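# Balance sanding block and two golf balls on can

## Task

Put the sanding block lying flat across the top of the upright drink can on the table, then set exactly two golf balls on the block. The can by itself must bear the block and both balls, with nothing else supporting them.

## Robot and tools

Robot: two arms in a physics scene. left_arm has a left hand and sits on the +y side; right_arm has a right hand. Measured bases: left_arm at (-0.054, +0.229, +0.046) m, right_arm at (+0.010, -0.301, +0.014) m, each turned only slightly about z. A camera stand is fixed behind the arms.

Scene frame: origin at table-top height, halfway between the nominal bases; +x points out over the table, +z up, +y toward the left arm. Image left/right does not match arm names. Results give end_effector_position (m) and end_effector_quat_wxyz in this frame; they may be a few cm off, more at long reach.

Hand point: a point rigid with the palm, 0.05 m in front of it and 0.15 m from the wrist face along the fingers. Its +z runs along straight fingers, +y out of the palm, +x across the palm away from the thumb for the right hand (toward the thumb for the left hand). Straight fingertips reach 0.06-0.07 m past the point along +z and sit 0.06 m behind it along -y. A wrist bracket on the little-finger side sticks out and can collide.

Row layout (used by execute_actions and move): one flat list of 28 numbers, each in [-1, 1], covering both arms even if only one moves. Order: left dx, dy, dz, rx, ry, rz; left little, ring, middle, index, thumb_bend, thumb_turn, force_limit, speed; then the same 14 for the right arm.
- dx..rz are an offset, not a pose: measured from that arm's Hand target at the start of the action or move, along the Hand target's own axes. 1.0 = 0.6 m of travel or 180 degrees; rx, ry, rz form one rotation vector. All rows of an action (and all targets of a move list) count from that same start, not from each other. Repeating an offset moves the arm again. All six zero re-requests the current Hand target.
- Finger and thumb numbers are absolute targets: +1 open/straight, -1 closed/curled. thumb_turn +1 = beside the palm, -1 = in front of the palm facing the fingers.
- force_limit: -1 about 0 N up to +1 = 10 N at the fingertip (15 N for the two thumb motors). speed: -1 nearly stopped, rising linearly to full at +0.48 and above.
- There is no 'unchanged' value: to keep a hand as is, resend the eight hand numbers of the last row actually run for it; if none has run yet, send its hand_measured six values plus hand_force_limit and hand_speed.

Tools:
- execute_actions(actions, cameras): actions is a list of actions; each action is a table of up to 15 rows, one row per 1/30 s step; a short table repeats its final row for the remaining steps. Images appear only when actions is empty or cameras names them (["all"], a list of names, or [] for none).
- move(target, speed, blend, blocking, cameras): target is one 28-number row or a list of up to 15 rows, all offsets from the Hand targets at the start. speed in m/s, 0.002 to 4.3 (default 0.25), rotation capped at twice that in rad/s; one value or one per target. blend in m rounds corners (0 = stop at each). Paths are straight, do not avoid obstacles, and end together; a move is capped at 10 s. blocking=false returns early while motion continues. The result adds a 'move:' line: done, off_target, moving, held or fault, plus limits=paced (pose clipped) or limits=held (steps withheld).
- wait(seconds 0 to 10): arms keep their last command; a running move continues.
- stop(): brakes a running move.
- zoom_image(camera, region [x0, y0, x1, y1] in pixels, at most 504 by 504): camera is cam_high, cam_left_wrist or cam_right_wrist (each 896x504).
- show_instructions(): shows the reference pages.
- finished_scene(scene=1): ends the scene for good.

Control behaviour: each step the commanded orientation is clipped to within 40 degrees of the measured one. Arms follow loosely and often rest 1-3 cm (up to 5 cm) short, usually low; waiting does not fix this, send the missing distance as a further offset. Keep paths away from an arm's own base. An arm stopped by contact keeps pushing until commanded back past its hand point.

Gripping: with the thumb turned in front, the hand closes around objects about 0.035-0.065 m thick, or a handle down to about 0.025 m. Close at speed -0.94 or lower for a gentle grip. A motor only starts when its target changes (by 0.002 or more). To squeeze harder raise force_limit and send a more closed target than hand_measured; to loosen, send a more open one.

Result lines: Hand target (base for next offsets), hand_measured (motor positions on the target scale), hand_stopped_by (moving, target, force, stalled, fault), hand_load_n (fingertip load, positive pushing open; dropping to about 0 means the grip is lost), hand_force_limit, hand_speed, joint positions, velocities (may be omitted when within noise), torques (include arm weight, have offsets; numbers 3 and 4 wrap at ±28 N m), motor temperatures, and for execute_actions some per-step end_effector_position readings.

Avoid: anything leaving the table, dropped or flung parts, fast impacts, hard pushes, overloading fingers, and any contact or grip between the two hands. Holding loads or straining toward unreachable poses heats motors: MOTOR HOT appears at 85 °C and at 100 °C the arm goes limp for 30-60 s or longer. Loose objects may be nudged by outside pushes now and then.

Each tool is called as name(argument=value, ...), one argument or row to a line, values as JSON.

Reference images:

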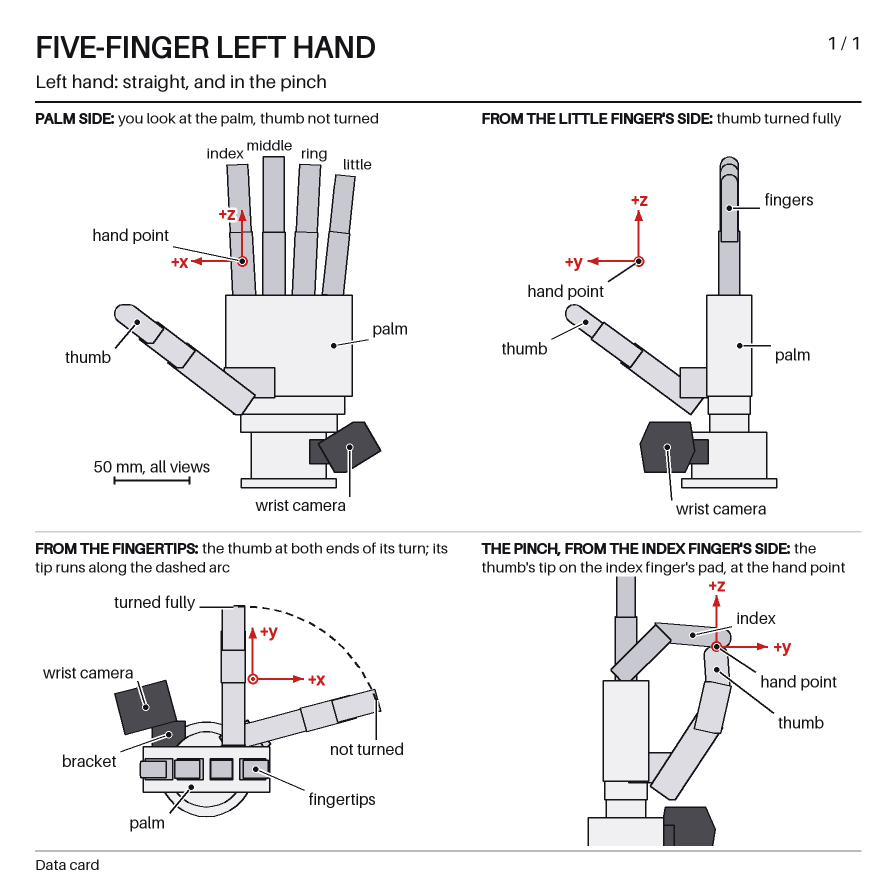

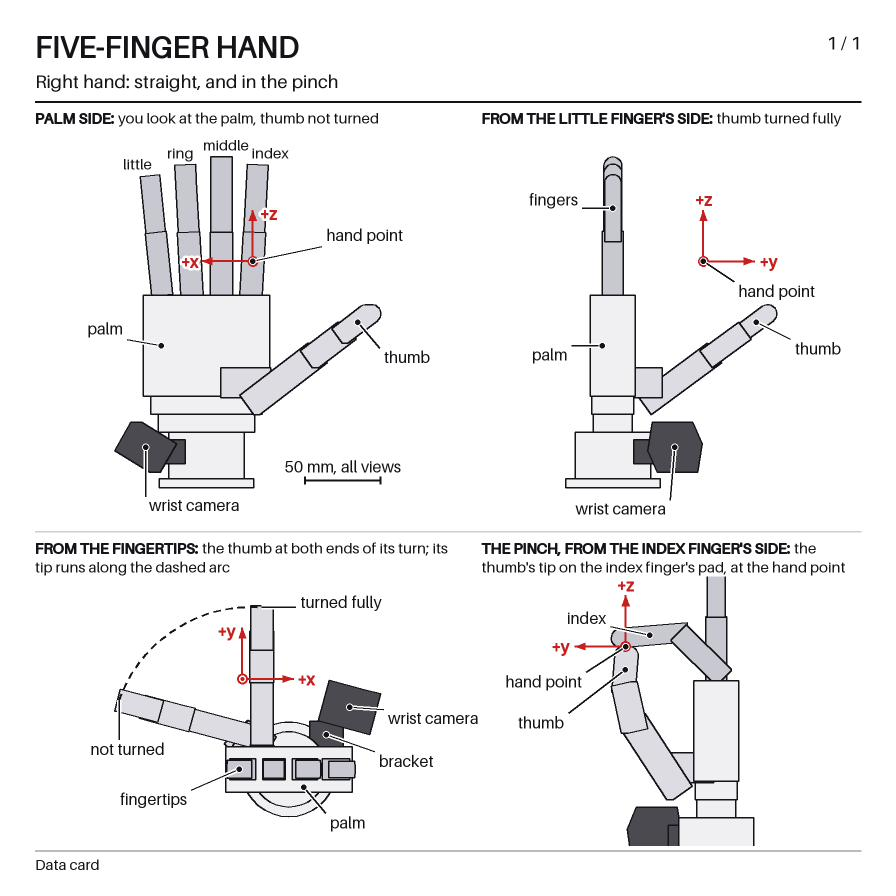

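## Session

execute_actions(
  actions=[],
)

Scene clock: 0.00 s.
left_arm: end_effector_position=(+0.1856, +0.7911, +0.1492) hand_measured=(+1.000, +1.000, +1.000, +1.000, +1.000, +1.000) hand_load_n=(+0.0, +0.0, +0.0, +0.0, +0.0, +0.0) hand_stopped_by=(target, target, target, target, target, target) hand_force_limit=0.00 hand_speed=-0.80 end_effector_quat_wxyz=(-0.025, -0.340, +0.940, +0.022) | right_arm: end_effector_position=(+0.5444, +0.0336, +0.1568) hand_measured=(+1.000, +1.000, +1.000, +1.000, +1.000, +1.000) hand_load_n=(+0.0, +0.0, +0.0, +0.0, +0.0, +0.0) hand_stopped_by=(target, target, target, target, target, target) hand_force_limit=0.00 hand_speed=-0.80 end_effector_quat_wxyz=(+0.329, +0.818, -0.147, +0.448)
Joint positions: left_arm=[1.062 2.007 1.8 -1.375 -0.065 1.915] | right_arm=[0.818 2.306 2.111 -1.561 1.171 -0.253]
Joint velocities: within noise
Joint torques (N m): no reading
Motor temperatures (°C): left_arm=[25 24 25 24 26 25] | right_arm=[27 25 27 25 26 24]
Heat: left arm: hottest wrist yaw 26 °C; right arm: hottest waist 27 °C.
Hand target: left_arm +0.1888, +0.7964, +0.1495; -0.022, -0.340, +0.940, +0.024 | right_arm +0.5476, +0.0372, +0.1588; +0.323, +0.818, -0.151, +0.451

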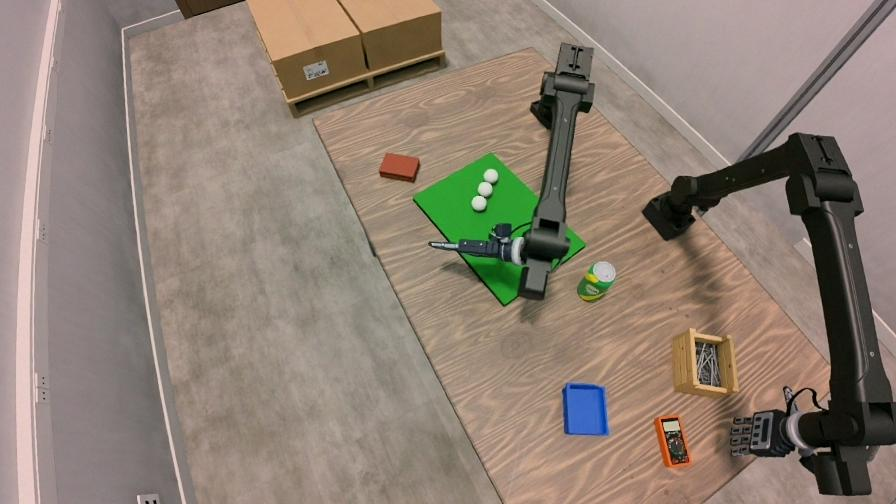

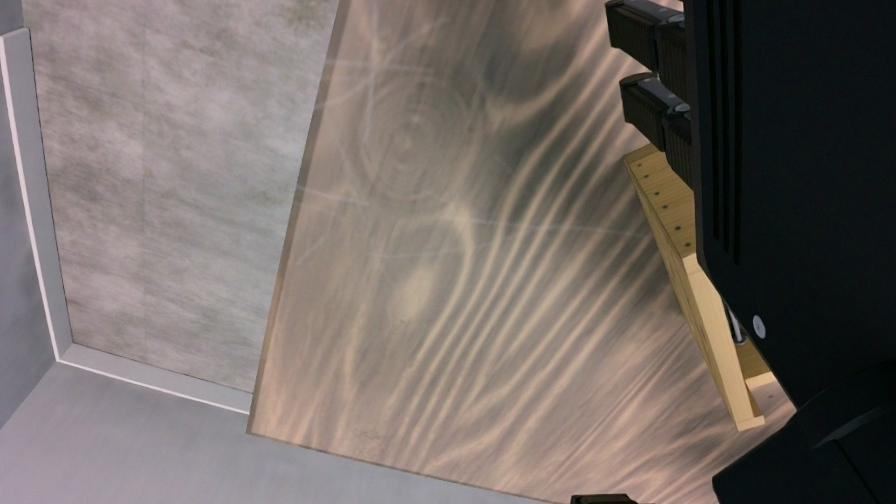

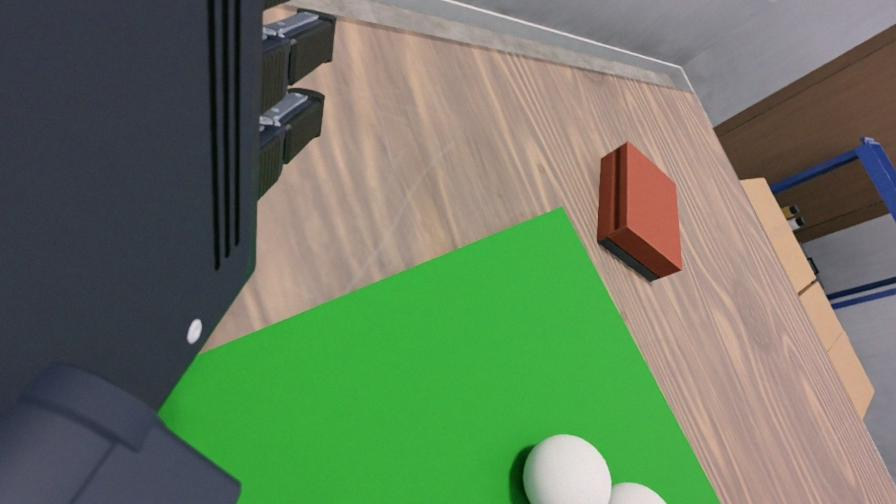

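zoom_image(
  camera="cam_high",
  region=[360, 130, 640, 320],
)

zoom_image(
  camera="cam_high",
  region=[520, 250, 860, 490],
)

Scaled by 1.800 from the camera's 896x504 image, which has a finer 1280x720 frame.

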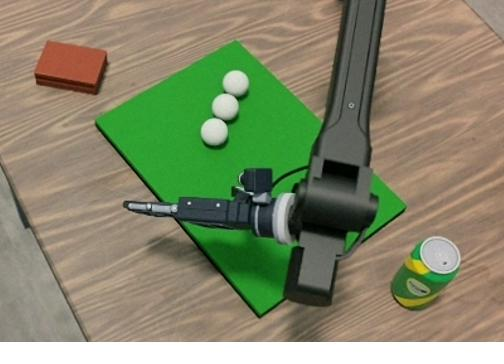

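Scaled by 1.482 from the camera's 896x504 image, which has a finer 1280x720 frame.

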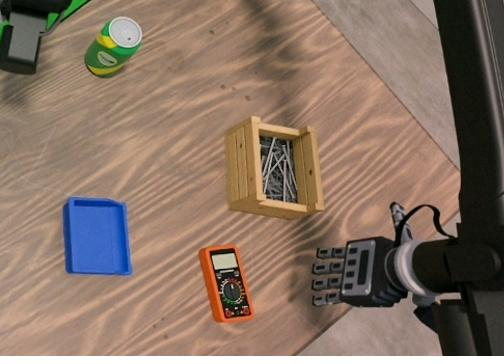

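zoom_image(
  camera="cam_right_wrist",
  region=[520, 100, 760, 300],
)

zoom_image(
  camera="cam_high",
  region=[370, 140, 430, 190],
)

zoom_image(
  camera="cam_high",
  region=[560, 250, 640, 310],
)

Scaled by 2.100 from the camera's 896x504 image, which has a finer 1280x720 frame.

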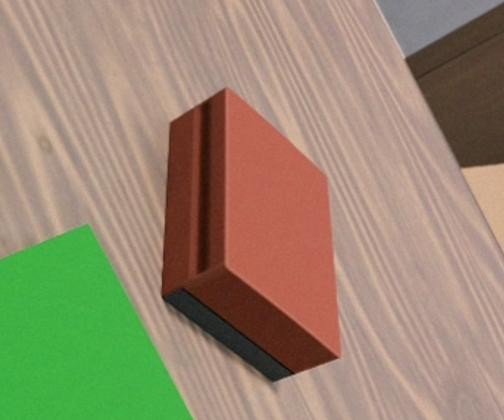

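Scaled by 8.400 from the camera's 896x504 image, which has a finer 1280x720 frame.

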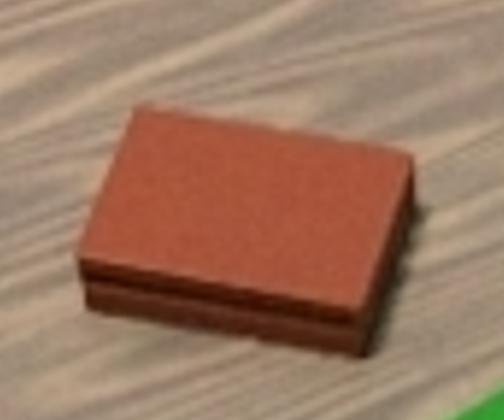

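Scaled by 6.300 from the camera's 896x504 image, which has a finer 1280x720 frame.

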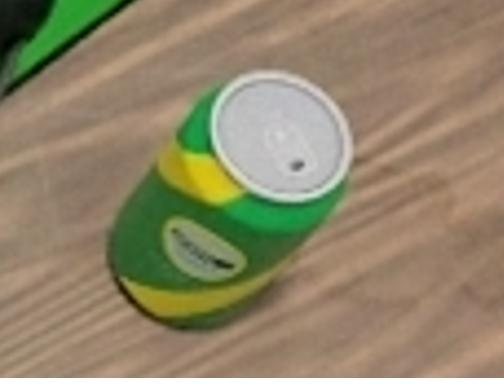

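zoom_image(
  camera="cam_high",
  region=[480, 20, 896, 254],
)

zoom_image(
  camera="cam_high",
  region=[480, 250, 896, 504],
)

zoom_image(
  camera="cam_high",
  region=[260, 20, 600, 254],
)

Scaled by 1.212 from the camera's 896x504 image, which has a finer 1280x720 frame.

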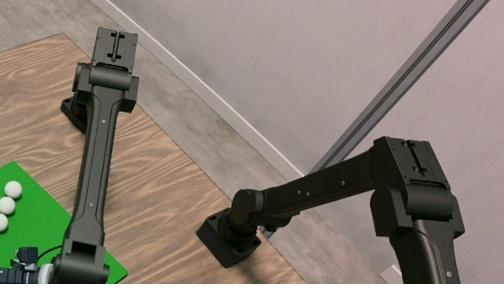

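Scaled by 1.212 from the camera's 896x504 image, which has a finer 1280x720 frame.

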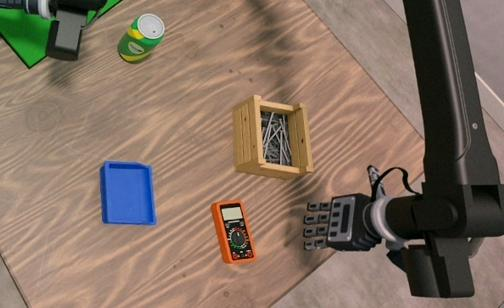

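Scaled by 1.482 from the camera's 896x504 image, which has a finer 1280x720 frame.

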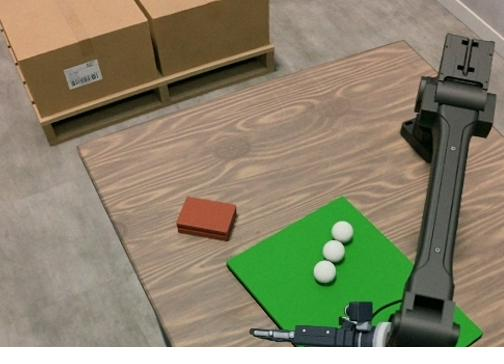

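zoom_image(
  camera="cam_high",
  region=[660, 380, 860, 504],
)

zoom_image(
  camera="cam_high",
  region=[300, 100, 500, 254],
)

zoom_image(
  camera="cam_high",
  region=[380, 330, 580, 504],
)

zoom_image(
  camera="cam_high",
  region=[500, 30, 700, 254],
)

Scaled by 2.520 from the camera's 896x504 image, which has a finer 1280x720 frame.

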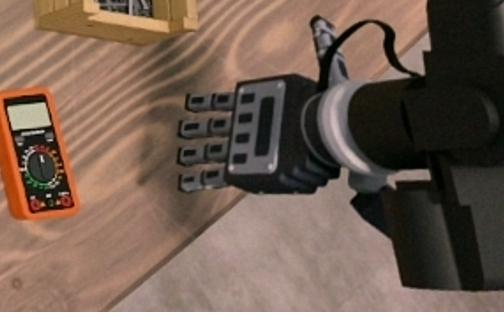

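Scaled by 2.520 from the camera's 896x504 image, which has a finer 1280x720 frame.

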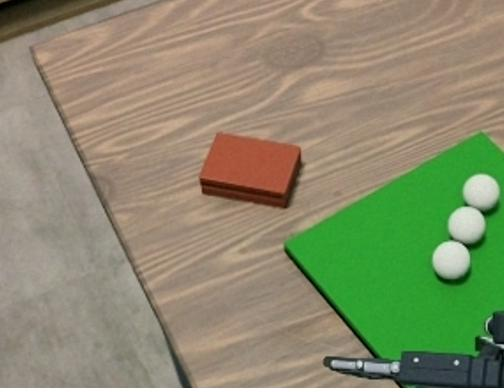

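Scaled by 2.520 from the camera's 896x504 image, which has a finer 1280x720 frame.

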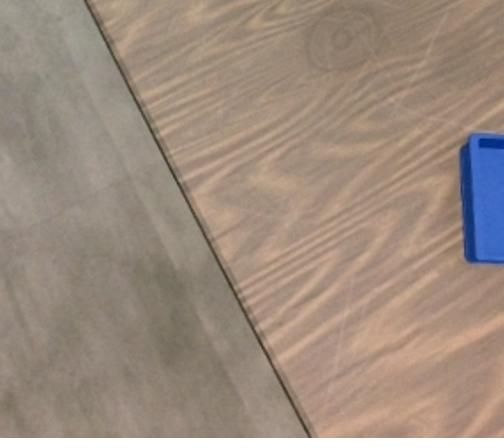

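Scaled by 2.250 from the camera's 896x504 image, which has a finer 1280x720 frame.

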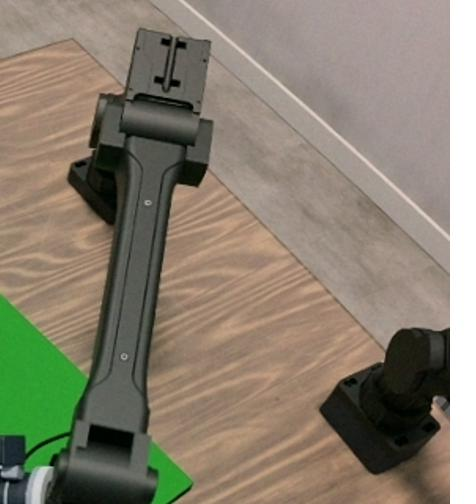

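move(
  target=[
    [0,0,0,0,0,0,1,1,1,1,1,1,0,-0.8,0.1138,0.2498,-0.1473,0,0,0,1,1,1,1,1,-1,0,0.2],
    [0,0,0,0,0,0,1,1,1,1,1,1,0,-0.8,-0.0855,0.4875,-0.0832,0.1282,-0.2336,0.4634,1,1,1,1,1,-1,0,0.2],
  ],
  speed=0.3,
  blend=[0.05,0],
  cameras=["all"],
)

Scene clock: 88.13 s.
left_arm: end_effector_position=(+0.1856, +0.7911, +0.1492) hand_measured=(+1.000, +1.000, +1.000, +1.000, +1.000, +1.000) hand_load_n=(+0.5, +0.0, +0.0, +0.0, +0.0, +0.0) hand_stopped_by=(target, target, target, target, target, target) hand_force_limit=0.00 hand_speed=-0.80 end_effector_quat_wxyz=(-0.025, -0.340, +0.940, +0.022) | right_arm: end_effector_position=(+0.3269, -0.1495, +0.2481) hand_measured=(+1.000, +1.000, +1.000, +1.000, +1.000, -1.000) hand_load_n=(+0.0, +0.0, +0.0, +0.0, +0.0, +0.0) hand_stopped_by=(target, target, target, target, target, target) hand_force_limit=0.00 hand_speed=0.20 end_effector_quat_wxyz=(-0.262, +0.662, -0.648, +0.270)
Joint positions: left_arm=[1.062 2.007 1.8 -1.375 -0.065 1.915] | right_arm=[0.48 0.861 0.889 -0.895 0.344 0.351]
Joint torques (N m): left_arm=[0.91 -18.14 11.11 0.57 -0.21 -0.18] | right_arm=[0.38 -4.37 9.05 2.43 0.01 0.2]
Motor temperatures (°C): left_arm=[25 27 30 24 26 25] | right_arm=[27 30 32 25 26 24]
Heat: left arm: hottest elbow 30 °C; right arm: hottest elbow 32 °C.
Hand target: left_arm +0.1888, +0.7964, +0.1495; -0.022, -0.340, +0.940, +0.024 | right_arm +0.3299, -0.1499, +0.2498; -0.271, +0.653, -0.654, +0.271
Off the commanded pose: left_arm 0.006 m, 0 deg | right_arm 0.003 m, 2 deg.
move: done

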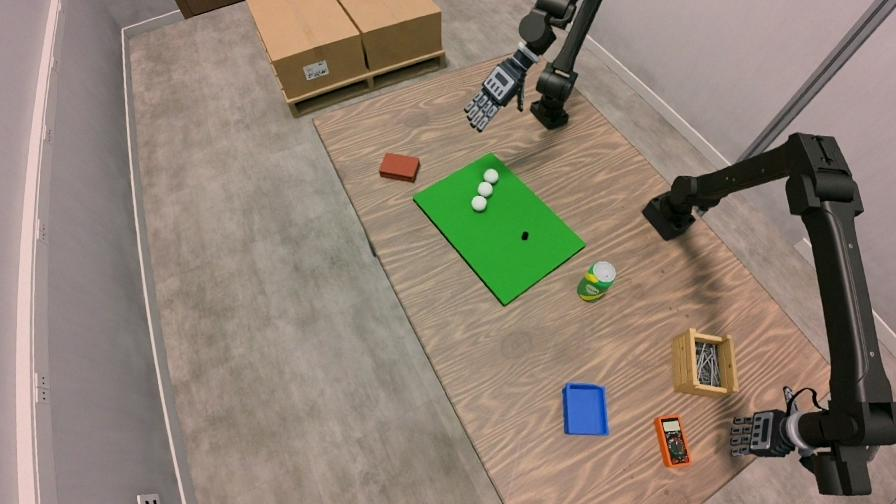

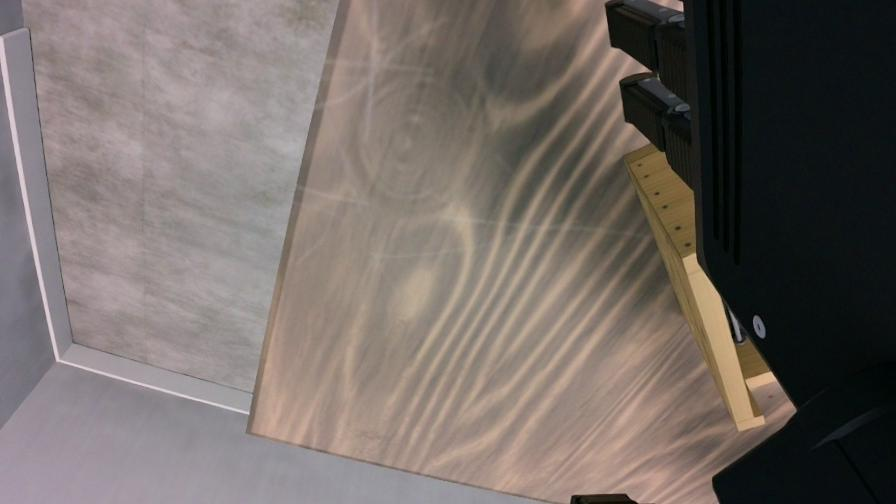

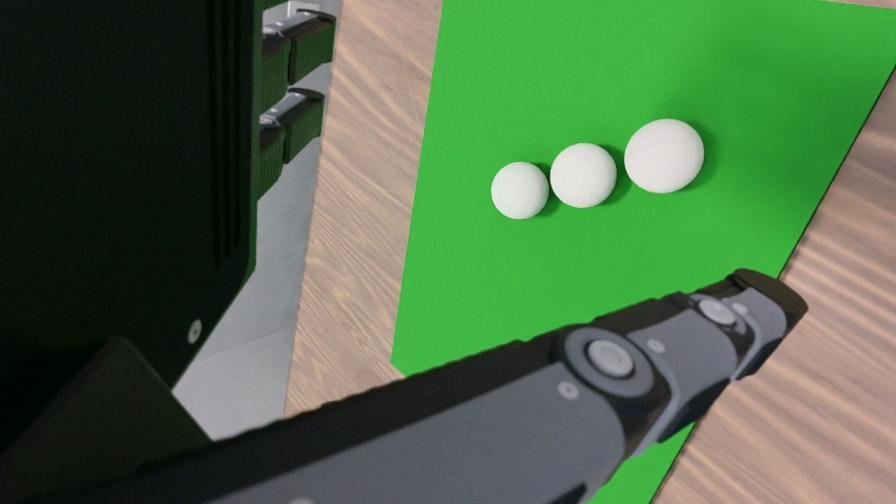

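zoom_image(
  camera="cam_high",
  region=[450, 40, 610, 140],
)

zoom_image(
  camera="cam_high",
  region=[400, 140, 620, 310],
)

Scaled by 3.150 from the camera's 896x504 image, which has a finer 1280x720 frame.

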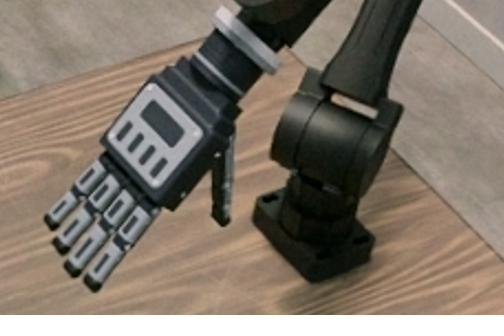

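Scaled by 2.291 from the camera's 896x504 image, which has a finer 1280x720 frame.

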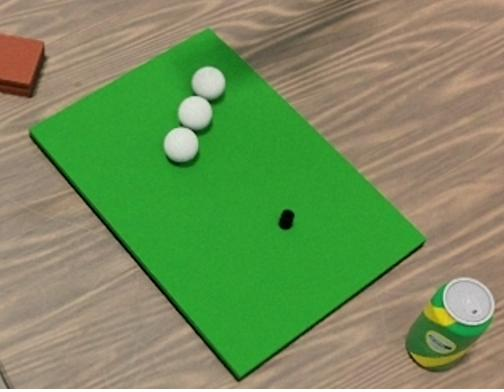

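move(
  target=[0,0,0,0,0,0,1,1,1,1,1,1,0,-0.8,0.3085,-0.2158,0.4278,0.0418,-0.2097,-0.1819,1,1,0.6,0.6,1,-1,0,0.2],
  speed=0.3,
  cameras=["cam_high","cam_right_wrist"],
)

zoom_image(
  camera="cam_high",
  region=[350, 100, 470, 210],
)

Scene clock: 176.47 s.
left_arm: end_effector_position=(+0.1856, +0.7911, +0.1492) hand_measured=(+1.000, +1.000, +1.000, +1.000, +1.000, +1.000) hand_load_n=(+0.0, -0.5, +0.0, +0.0, +0.0, +0.0) hand_stopped_by=(target, target, target, target, target, target) hand_force_limit=0.00 hand_speed=-0.80 end_effector_quat_wxyz=(-0.025, -0.340, +0.940, +0.022) | right_arm: end_effector_position=(+0.5863, -0.3320, +0.1514) hand_measured=(+1.000, +1.000, +0.600, +0.600, +1.000, -1.000) hand_load_n=(+0.0, +0.0, +0.0, +0.0, +0.0, +0.0) hand_stopped_by=(target, target, target, target, target, target) hand_force_limit=0.00 hand_speed=0.20 end_effector_quat_wxyz=(-0.419, +0.838, -0.318, +0.144)
Joint positions: left_arm=[1.062 2.007 1.8 -1.375 -0.065 1.915] | right_arm=[-0.285 1.73 1.395 -0.739 -0.808 -0.896]
Joint torques (N m): left_arm=[0.97 -17.79 10.99 0.4 -0.25 -0.15] | right_arm=[1.2 -12.28 12.31 0.87 -0.6 -0.01]
Heat: left arm: hottest elbow 32 °C; right arm: hottest elbow 35 °C.
Hand target: left_arm +0.1888, +0.7964, +0.1495; -0.022, -0.340, +0.940, +0.024 | right_arm +0.6027, -0.3352, +0.1599; -0.420, +0.840, -0.307, +0.153
Off the commanded pose: left_arm 0.006 m, 0 deg | right_arm 0.019 m, 2 deg.
move: off_target (right_arm)
Images, in order (width x height): cam_high 896x504, cam_right_wrist 896x504.

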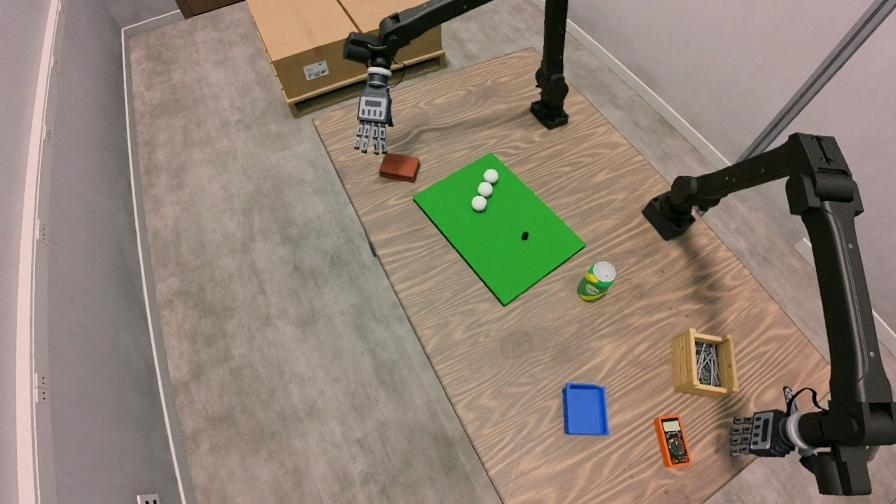

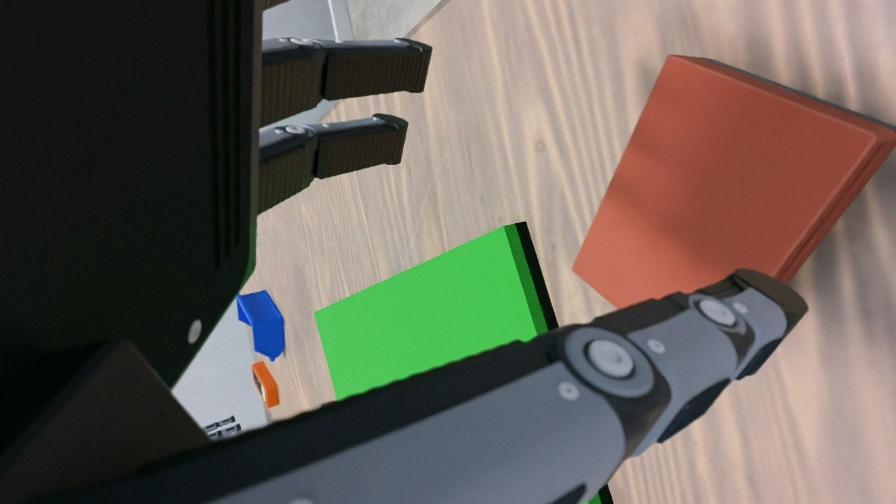

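Scaled by 4.200 from the camera's 896x504 image, which has a finer 1280x720 frame.

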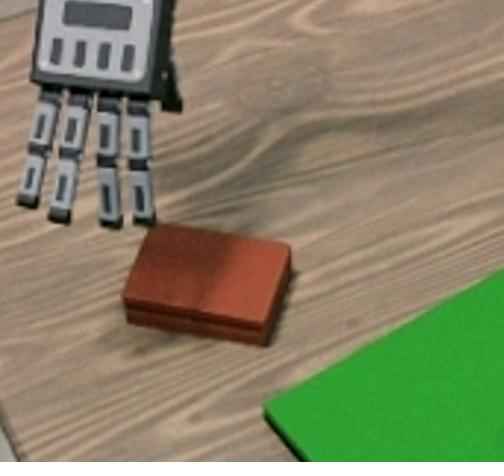

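move(
  target=[0,0,0,0,0,0,1,1,1,1,1,1,0,-0.8,-0.1268,-0.1952,-0.1842,0,0,0,1,1,0.6,0.6,1,-1,0,0.2],
  speed=0.3,
  cameras=["cam_high","cam_right_wrist"],
)

zoom_image(
  camera="cam_right_wrist",
  region=[392, 0, 896, 350],
)

Scene clock: 244.77 s.
left_arm: end_effector_position=(+0.1856, +0.7911, +0.1492) hand_measured=(+1.000, +1.000, +1.000, +1.000, +1.000, +1.000) hand_load_n=(+0.0, +0.0, +0.0, +0.0, +0.0, +0.0) hand_stopped_by=(target, target, target, target, target, target) hand_force_limit=0.00 hand_speed=-0.80 end_effector_quat_wxyz=(-0.025, -0.340, +0.940, +0.022) | right_arm: end_effector_position=(+0.5228, -0.3006, +0.3081) hand_measured=(+1.000, +1.000, +0.600, +0.600, +1.000, -1.000) hand_load_n=(+0.0, +0.0, +0.0, +0.0, +0.0, +0.0) hand_stopped_by=(target, target, target, target, target, target) hand_force_limit=0.00 hand_speed=0.20 end_effector_quat_wxyz=(-0.419, +0.841, -0.309, +0.148)
Joint positions: left_arm=[1.062 2.007 1.8 -1.375 -0.065 1.915] | right_arm=[-0.255 1.481 1.508 -1.071 -0.796 -0.877]
Joint torques (N m): left_arm=[0.73 -17.49 11.04 0.59 -0.23 -0.18] | right_arm=[1.61 -10.17 12.46 1.05 -0.46 0.18]
Motor temperatures (°C): left_arm=[25 29 32 24 25 25] | right_arm=[27 28 44 25 25 24]
Heat: left arm: hottest elbow 32 °C; right arm: hottest elbow 44 °C.
Hand target: left_arm +0.1888, +0.7964, +0.1495; -0.022, -0.340, +0.940, +0.024 | right_arm +0.5331, -0.3000, +0.3199; -0.420, +0.840, -0.307, +0.153
Off the commanded pose: left_arm 0.006 m, 0 deg | right_arm 0.016 m, 1 deg.
move: off_target (right_arm)
Images, in order (width x height): cam_high 896x504, cam_right_wrist 896x504.

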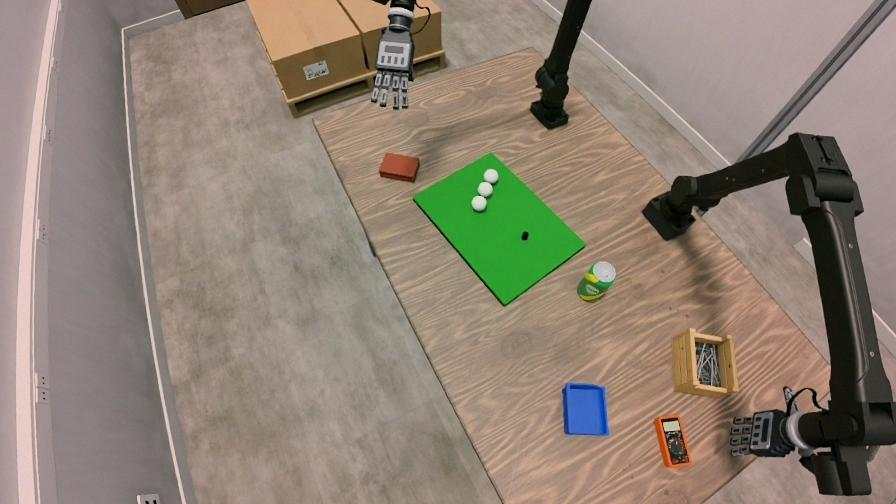

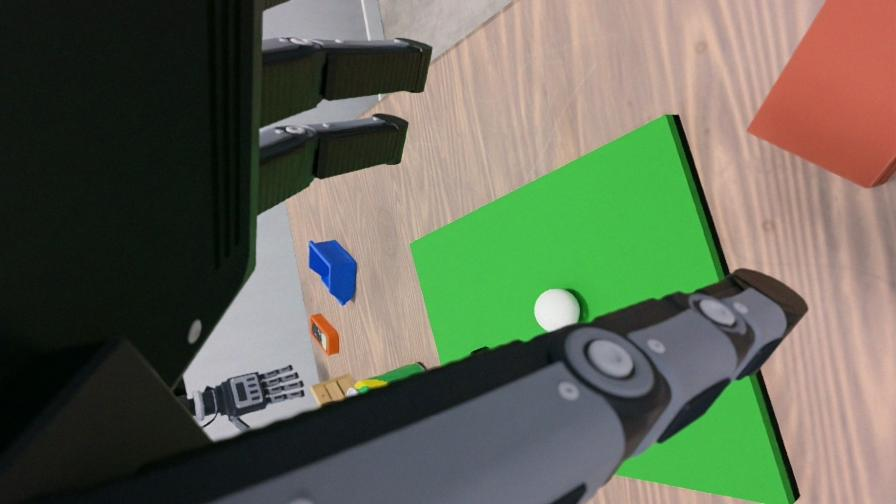

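Scaled by 1.000.

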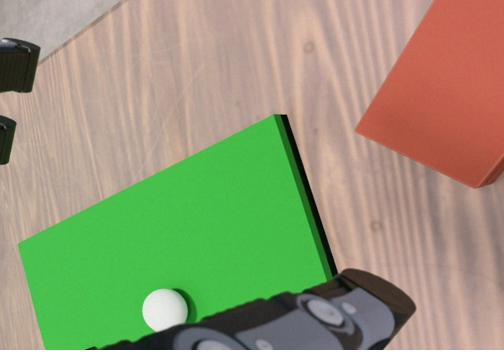

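move(
  target=[0,0,0,0,0,0,1,1,1,1,1,1,0,-0.8,0.0733,0.2803,0.2792,0,0.0311,0.0233,1,1,0.6,0.6,1,-1,0,0.2],
  speed=0.25,
  cameras=["cam_high","cam_right_wrist"],
)

zoom_image(
  camera="cam_high",
  region=[360, 110, 440, 200],
)

Scene clock: 293.47 s.
left_arm: end_effector_position=(+0.1856, +0.7911, +0.1492) hand_measured=(+1.000, +1.000, +1.000, +1.000, +1.000, +1.000) hand_load_n=(+0.0, +0.0, +0.0, +0.0, +0.0, +0.0) hand_stopped_by=(target, target, target, target, target, target) hand_force_limit=0.00 hand_speed=-0.80 end_effector_quat_wxyz=(-0.025, -0.340, +0.940, +0.022) | right_arm: end_effector_position=(+0.5841, -0.3070, +0.0892) hand_measured=(+1.000, +1.000, +0.600, +0.600, +1.000, -1.000) hand_load_n=(+0.0, +0.0, +0.0, +0.0, +0.0, +0.0) hand_stopped_by=(target, target, target, target, target, target) hand_force_limit=0.00 hand_speed=0.20 end_effector_quat_wxyz=(-0.408, +0.821, -0.357, +0.179)
Joint positions: left_arm=[1.062 2.007 1.8 -1.375 -0.065 1.915] | right_arm=[-0.231 1.722 1.187 -0.385 -0.712 -0.713]
Joint torques (N m): left_arm=[0.67 -17.9 11.1 0.43 -0.27 -0.14] | right_arm=[1.85 -12.34 8.31 1.87 -0.38 0.19]
Heat: left arm: hottest elbow 33 °C; right arm: hottest elbow 46 °C.
Hand target: left_arm +0.1888, +0.7964, +0.1495; -0.022, -0.340, +0.940, +0.024 | right_arm +0.5877, -0.3030, +0.0849; -0.410, +0.820, -0.358, +0.178
Off the commanded pose: left_arm 0.006 m, 0 deg | right_arm 0.007 m, 0 deg.
move: done
Images, in order (width x height): cam_high 896x504, cam_right_wrist 896x504.

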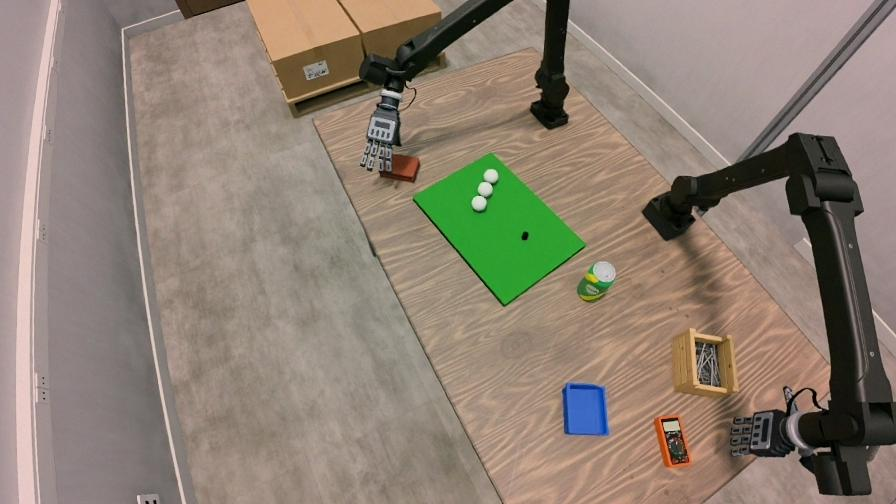

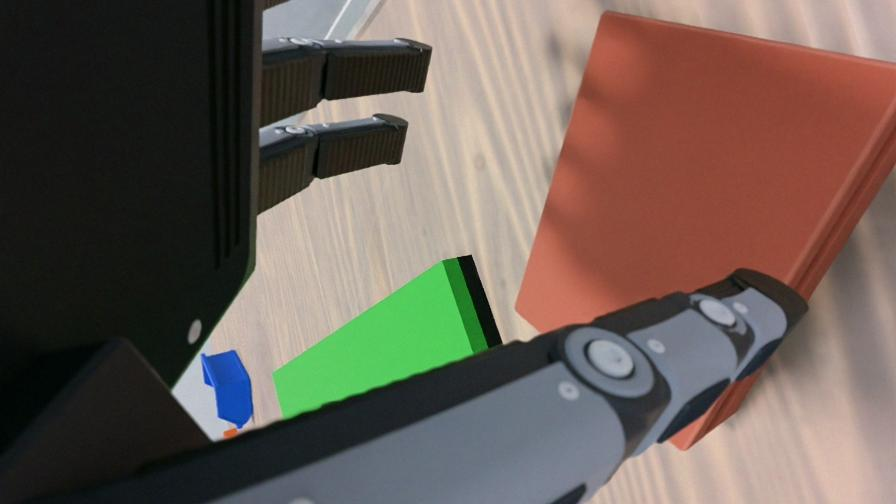

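Scaled by 5.600 from the camera's 896x504 image, which has a finer 1280x720 frame.

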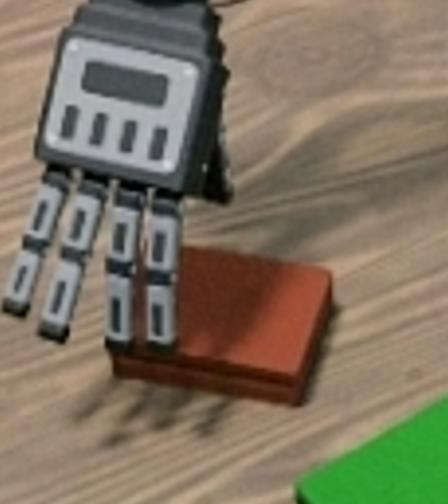

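move(
  target=[
    [0,0,0,0,0,0,1,1,1,1,1,1,0,-0.8,-0.0017,0.0333,-0.0443,0,-0.0311,-0.0233,1,1,0.7,0.7,1,-1,0,0.2],
    [0,0,0,0,0,0,1,1,1,1,1,1,0,-0.8,-0.0017,0.08,-0.0093,0,-0.0311,-0.0233,1,1,0.7,0.7,1,-1,0,0.2],
  ],
  speed=0.12,
  cameras=["cam_high","cam_right_wrist"],
)

zoom_image(
  camera="cam_high",
  region=[360, 110, 440, 200],
)

Scene clock: 310.43 s.
left_arm: end_effector_position=(+0.1856, +0.7911, +0.1492) hand_measured=(+1.000, +1.000, +1.000, +1.000, +1.000, +1.000) hand_load_n=(+0.0, +0.0, +0.0, +0.0, +0.0, +0.0) hand_stopped_by=(target, target, target, target, target, target) hand_force_limit=0.00 hand_speed=-0.80 end_effector_quat_wxyz=(-0.025, -0.340, +0.940, +0.022) | right_arm: end_effector_position=(+0.5610, -0.3230, +0.0589) hand_measured=(+1.000, +1.000, +0.700, +0.700, +1.000, -1.000) hand_load_n=(+0.0, +0.0, +0.0, +0.0, +0.0, +0.0) hand_stopped_by=(target, target, target, target, target, target) hand_force_limit=0.00 hand_speed=0.20 end_effector_quat_wxyz=(-0.420, +0.839, -0.310, +0.152)
Joint positions: left_arm=[1.062 2.007 1.8 -1.375 -0.065 1.915] | right_arm=[-0.281 1.768 1.173 -0.46 -0.809 -0.899]
Joint torques (N m): left_arm=[0.03 -18.14 10.91 0.5 -0.22 -0.19] | right_arm=[0.85 -12.16 7.61 1.84 -0.58 -0.02]
Heat: left arm: hottest elbow 33 °C; right arm: hottest elbow 42 °C.
Hand target: left_arm +0.1888, +0.7964, +0.1495; -0.022, -0.340, +0.940, +0.024 | right_arm +0.5626, -0.3250, +0.0498; -0.420, +0.840, -0.307, +0.153
Off the commanded pose: left_arm 0.006 m, 0 deg | right_arm 0.009 m, 0 deg.
move: done
Images, in order (width x height): cam_high 896x504, cam_right_wrist 896x504.

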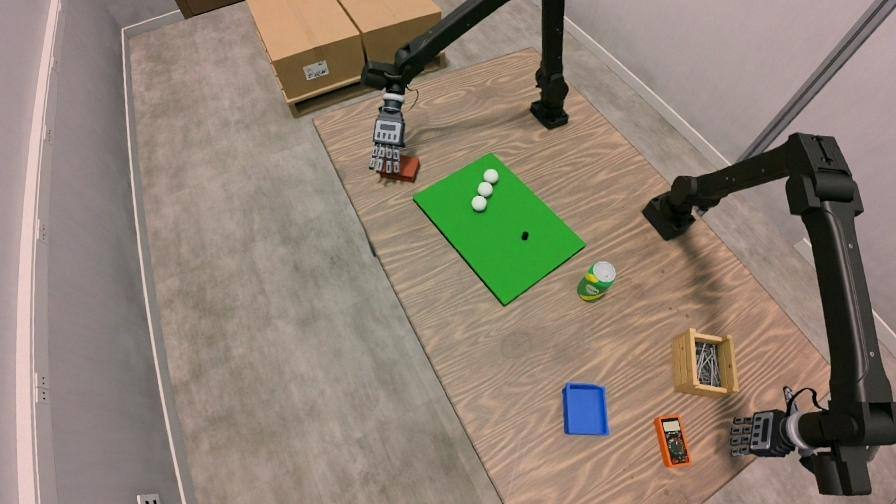

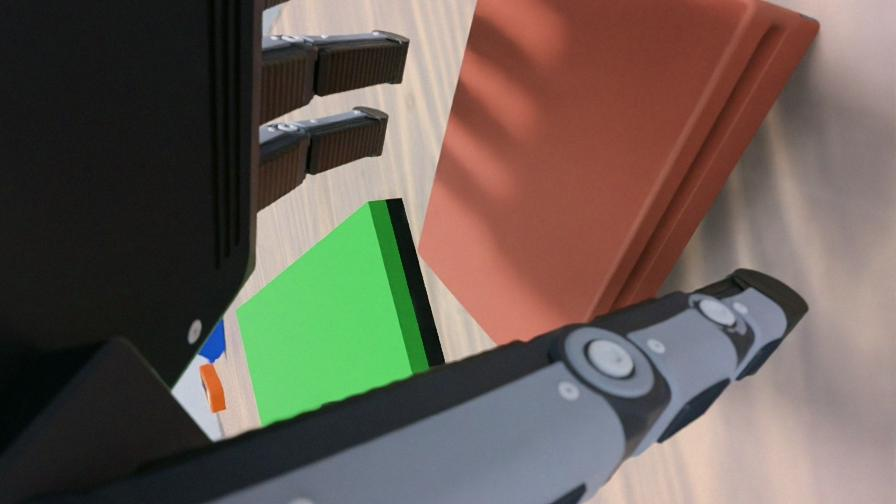

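Scaled by 5.600 from the camera's 896x504 image, which has a finer 1280x720 frame.

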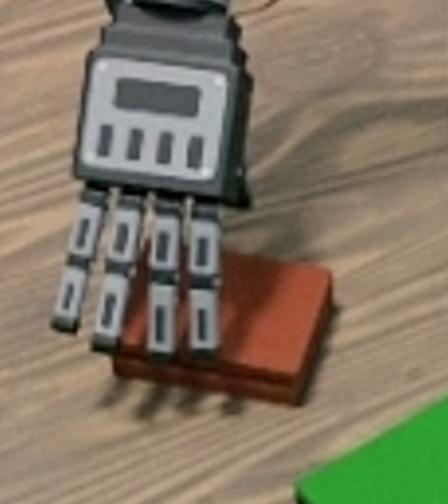

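move(
  target=[0,0,0,0,0,0,1,1,1,1,1,1,0,-0.8,0,0.0347,0.026,0,0,0,1,1,0.7,0.7,1,-1,0,0.2],
  speed=0.06,
  cameras=["cam_high","cam_right_wrist"],
)

zoom_image(
  camera="cam_high",
  region=[360, 110, 440, 200],
)

Scene clock: 318.37 s.
left_arm: end_effector_position=(+0.1856, +0.7911, +0.1492) hand_measured=(+1.000, +1.000, +1.000, +1.000, +1.000, +1.000) hand_load_n=(+0.0, +0.0, +0.0, +0.0, +0.0, +0.0) hand_stopped_by=(target, target, target, target, target, target) hand_force_limit=0.00 hand_speed=-0.80 end_effector_quat_wxyz=(-0.025, -0.340, +0.940, +0.022) | right_arm: end_effector_position=(+0.5621, -0.3233, +0.0341) hand_measured=(+1.000, +1.000, +0.700, +0.700, +1.000, -1.000) hand_load_n=(+0.0, +0.0, +0.0, +0.0, +0.0, +0.0) hand_stopped_by=(target, target, target, target, target, target) hand_force_limit=0.00 hand_speed=0.20 end_effector_quat_wxyz=(-0.420, +0.839, -0.309, +0.153)
Joint positions: left_arm=[1.062 2.007 1.8 -1.375 -0.065 1.915] | right_arm=[-0.281 1.808 1.152 -0.396 -0.809 -0.9]
Joint torques (N m): left_arm=[0.56 -17.49 10.95 0.49 -0.22 -0.13] | right_arm=[0.85 -12.16 7.23 1.87 -0.6 -0.03]
Heat: left arm: hottest elbow 33 °C; right arm: hottest elbow 41 °C.
Hand target: left_arm +0.1888, +0.7964, +0.1495; -0.022, -0.340, +0.940, +0.024 | right_arm +0.5626, -0.3251, +0.0239; -0.420, +0.840, -0.307, +0.153
Off the commanded pose: left_arm 0.006 m, 0 deg | right_arm 0.010 m, 0 deg.
move: done
Images, in order (width x height): cam_high 896x504, cam_right_wrist 896x504.

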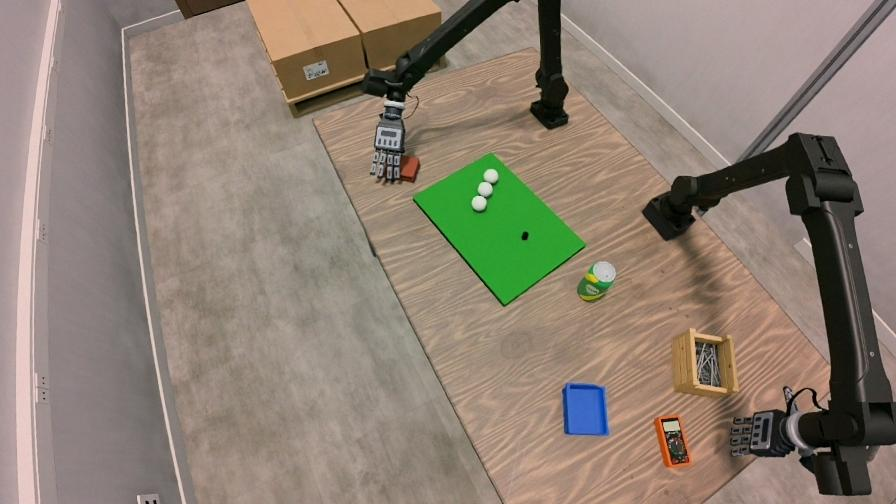

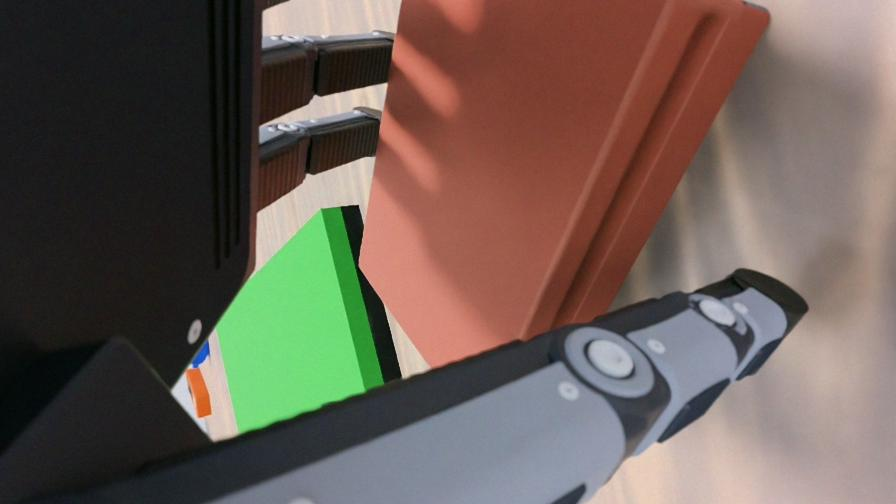

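Scaled by 5.600 from the camera's 896x504 image, which has a finer 1280x720 frame.

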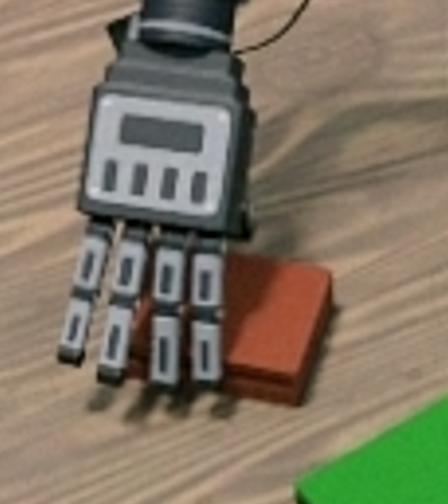

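move(
  target=[
    [0,0,0,0,0,0,1,1,1,1,1,1,0,-0.8,-0.0167,0.0053,0.004,0,0,0,1,1,0.7,0.7,1,-1,0,0.2],
    [0,0,0,0,0,0,1,1,1,1,1,1,0,-0.8,-0.0167,0.0053,0.004,0,0,0,1,1,0.2,0.2,1,-1,0,-0.9],
  ],
  speed=0.06,
  cameras=["cam_high","cam_right_wrist"],
)

zoom_image(
  camera="cam_high",
  region=[360, 110, 440, 200],
)

Scene clock: 327.97 s.
left_arm: end_effector_position=(+0.1856, +0.7911, +0.1492) hand_measured=(+1.000, +1.000, +1.000, +1.000, +1.000, +1.000) hand_load_n=(+0.5, +0.0, +0.0, +0.0, +0.0, +0.0) hand_stopped_by=(target, target, target, target, target, target) hand_force_limit=0.00 hand_speed=-0.80 end_effector_quat_wxyz=(-0.025, -0.340, +0.940, +0.022) | right_arm: end_effector_position=(+0.5629, -0.3109, +0.0302) hand_measured=(+1.000, +1.000, +0.246, +0.228, +1.000, -1.000) hand_load_n=(+0.0, +0.0, +2.5, +7.0, +1.0, -1.0) hand_stopped_by=(target, target, force, force, target, target) hand_force_limit=0.00 hand_speed=-0.90 end_effector_quat_wxyz=(-0.429, +0.840, -0.292, +0.160)
Joint positions: left_arm=[1.062 2.007 1.8 -1.375 -0.065 1.915] | right_arm=[-0.263 1.808 1.127 -0.343 -0.823 -0.9]
Joint torques (N m): left_arm=[0.62 -17.96 10.93 0.42 -0.25 -0.19] | right_arm=[0.15 -12.86 6.45 1.01 0.05 0.08]
Heat: left arm: hottest elbow 33 °C; right arm: hottest elbow 40 °C.
Hand target: left_arm +0.1888, +0.7964, +0.1495; -0.022, -0.340, +0.940, +0.024 | right_arm +0.5549, -0.3187, +0.0197; -0.420, +0.840, -0.307, +0.153
Off the commanded pose: left_arm 0.006 m, 0 deg | right_arm 0.015 m, 2 deg.
move: off_target (right_arm)
Images, in order (width x height): cam_high 896x504, cam_right_wrist 896x504.

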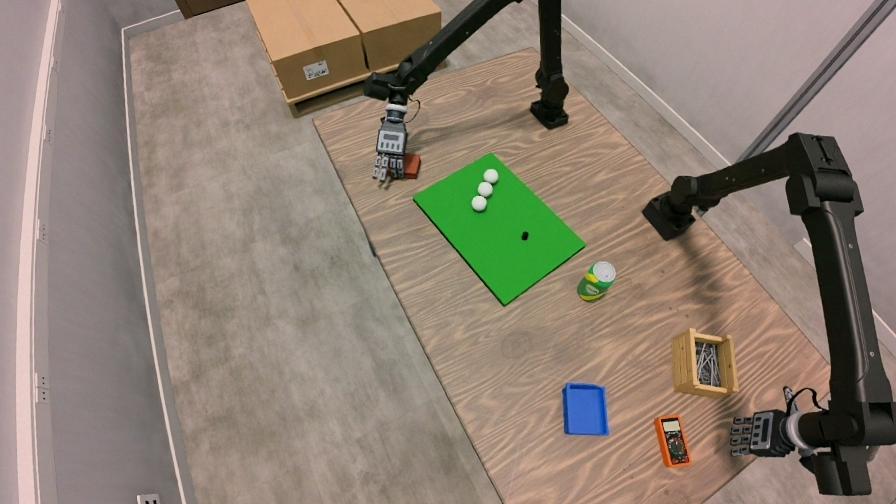

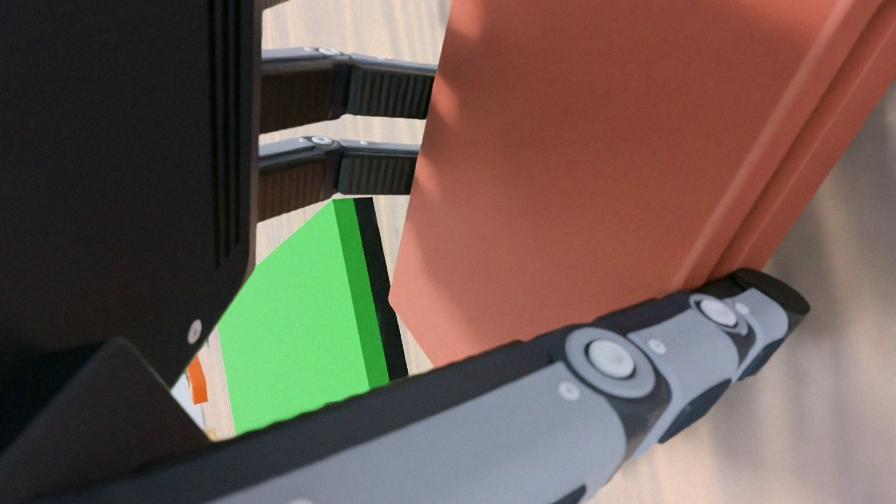

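Scaled by 5.600 from the camera's 896x504 image, which has a finer 1280x720 frame.

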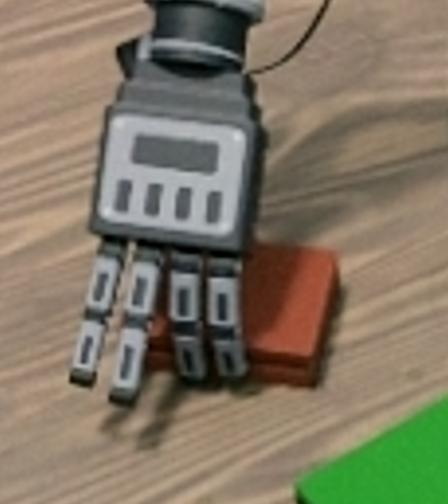

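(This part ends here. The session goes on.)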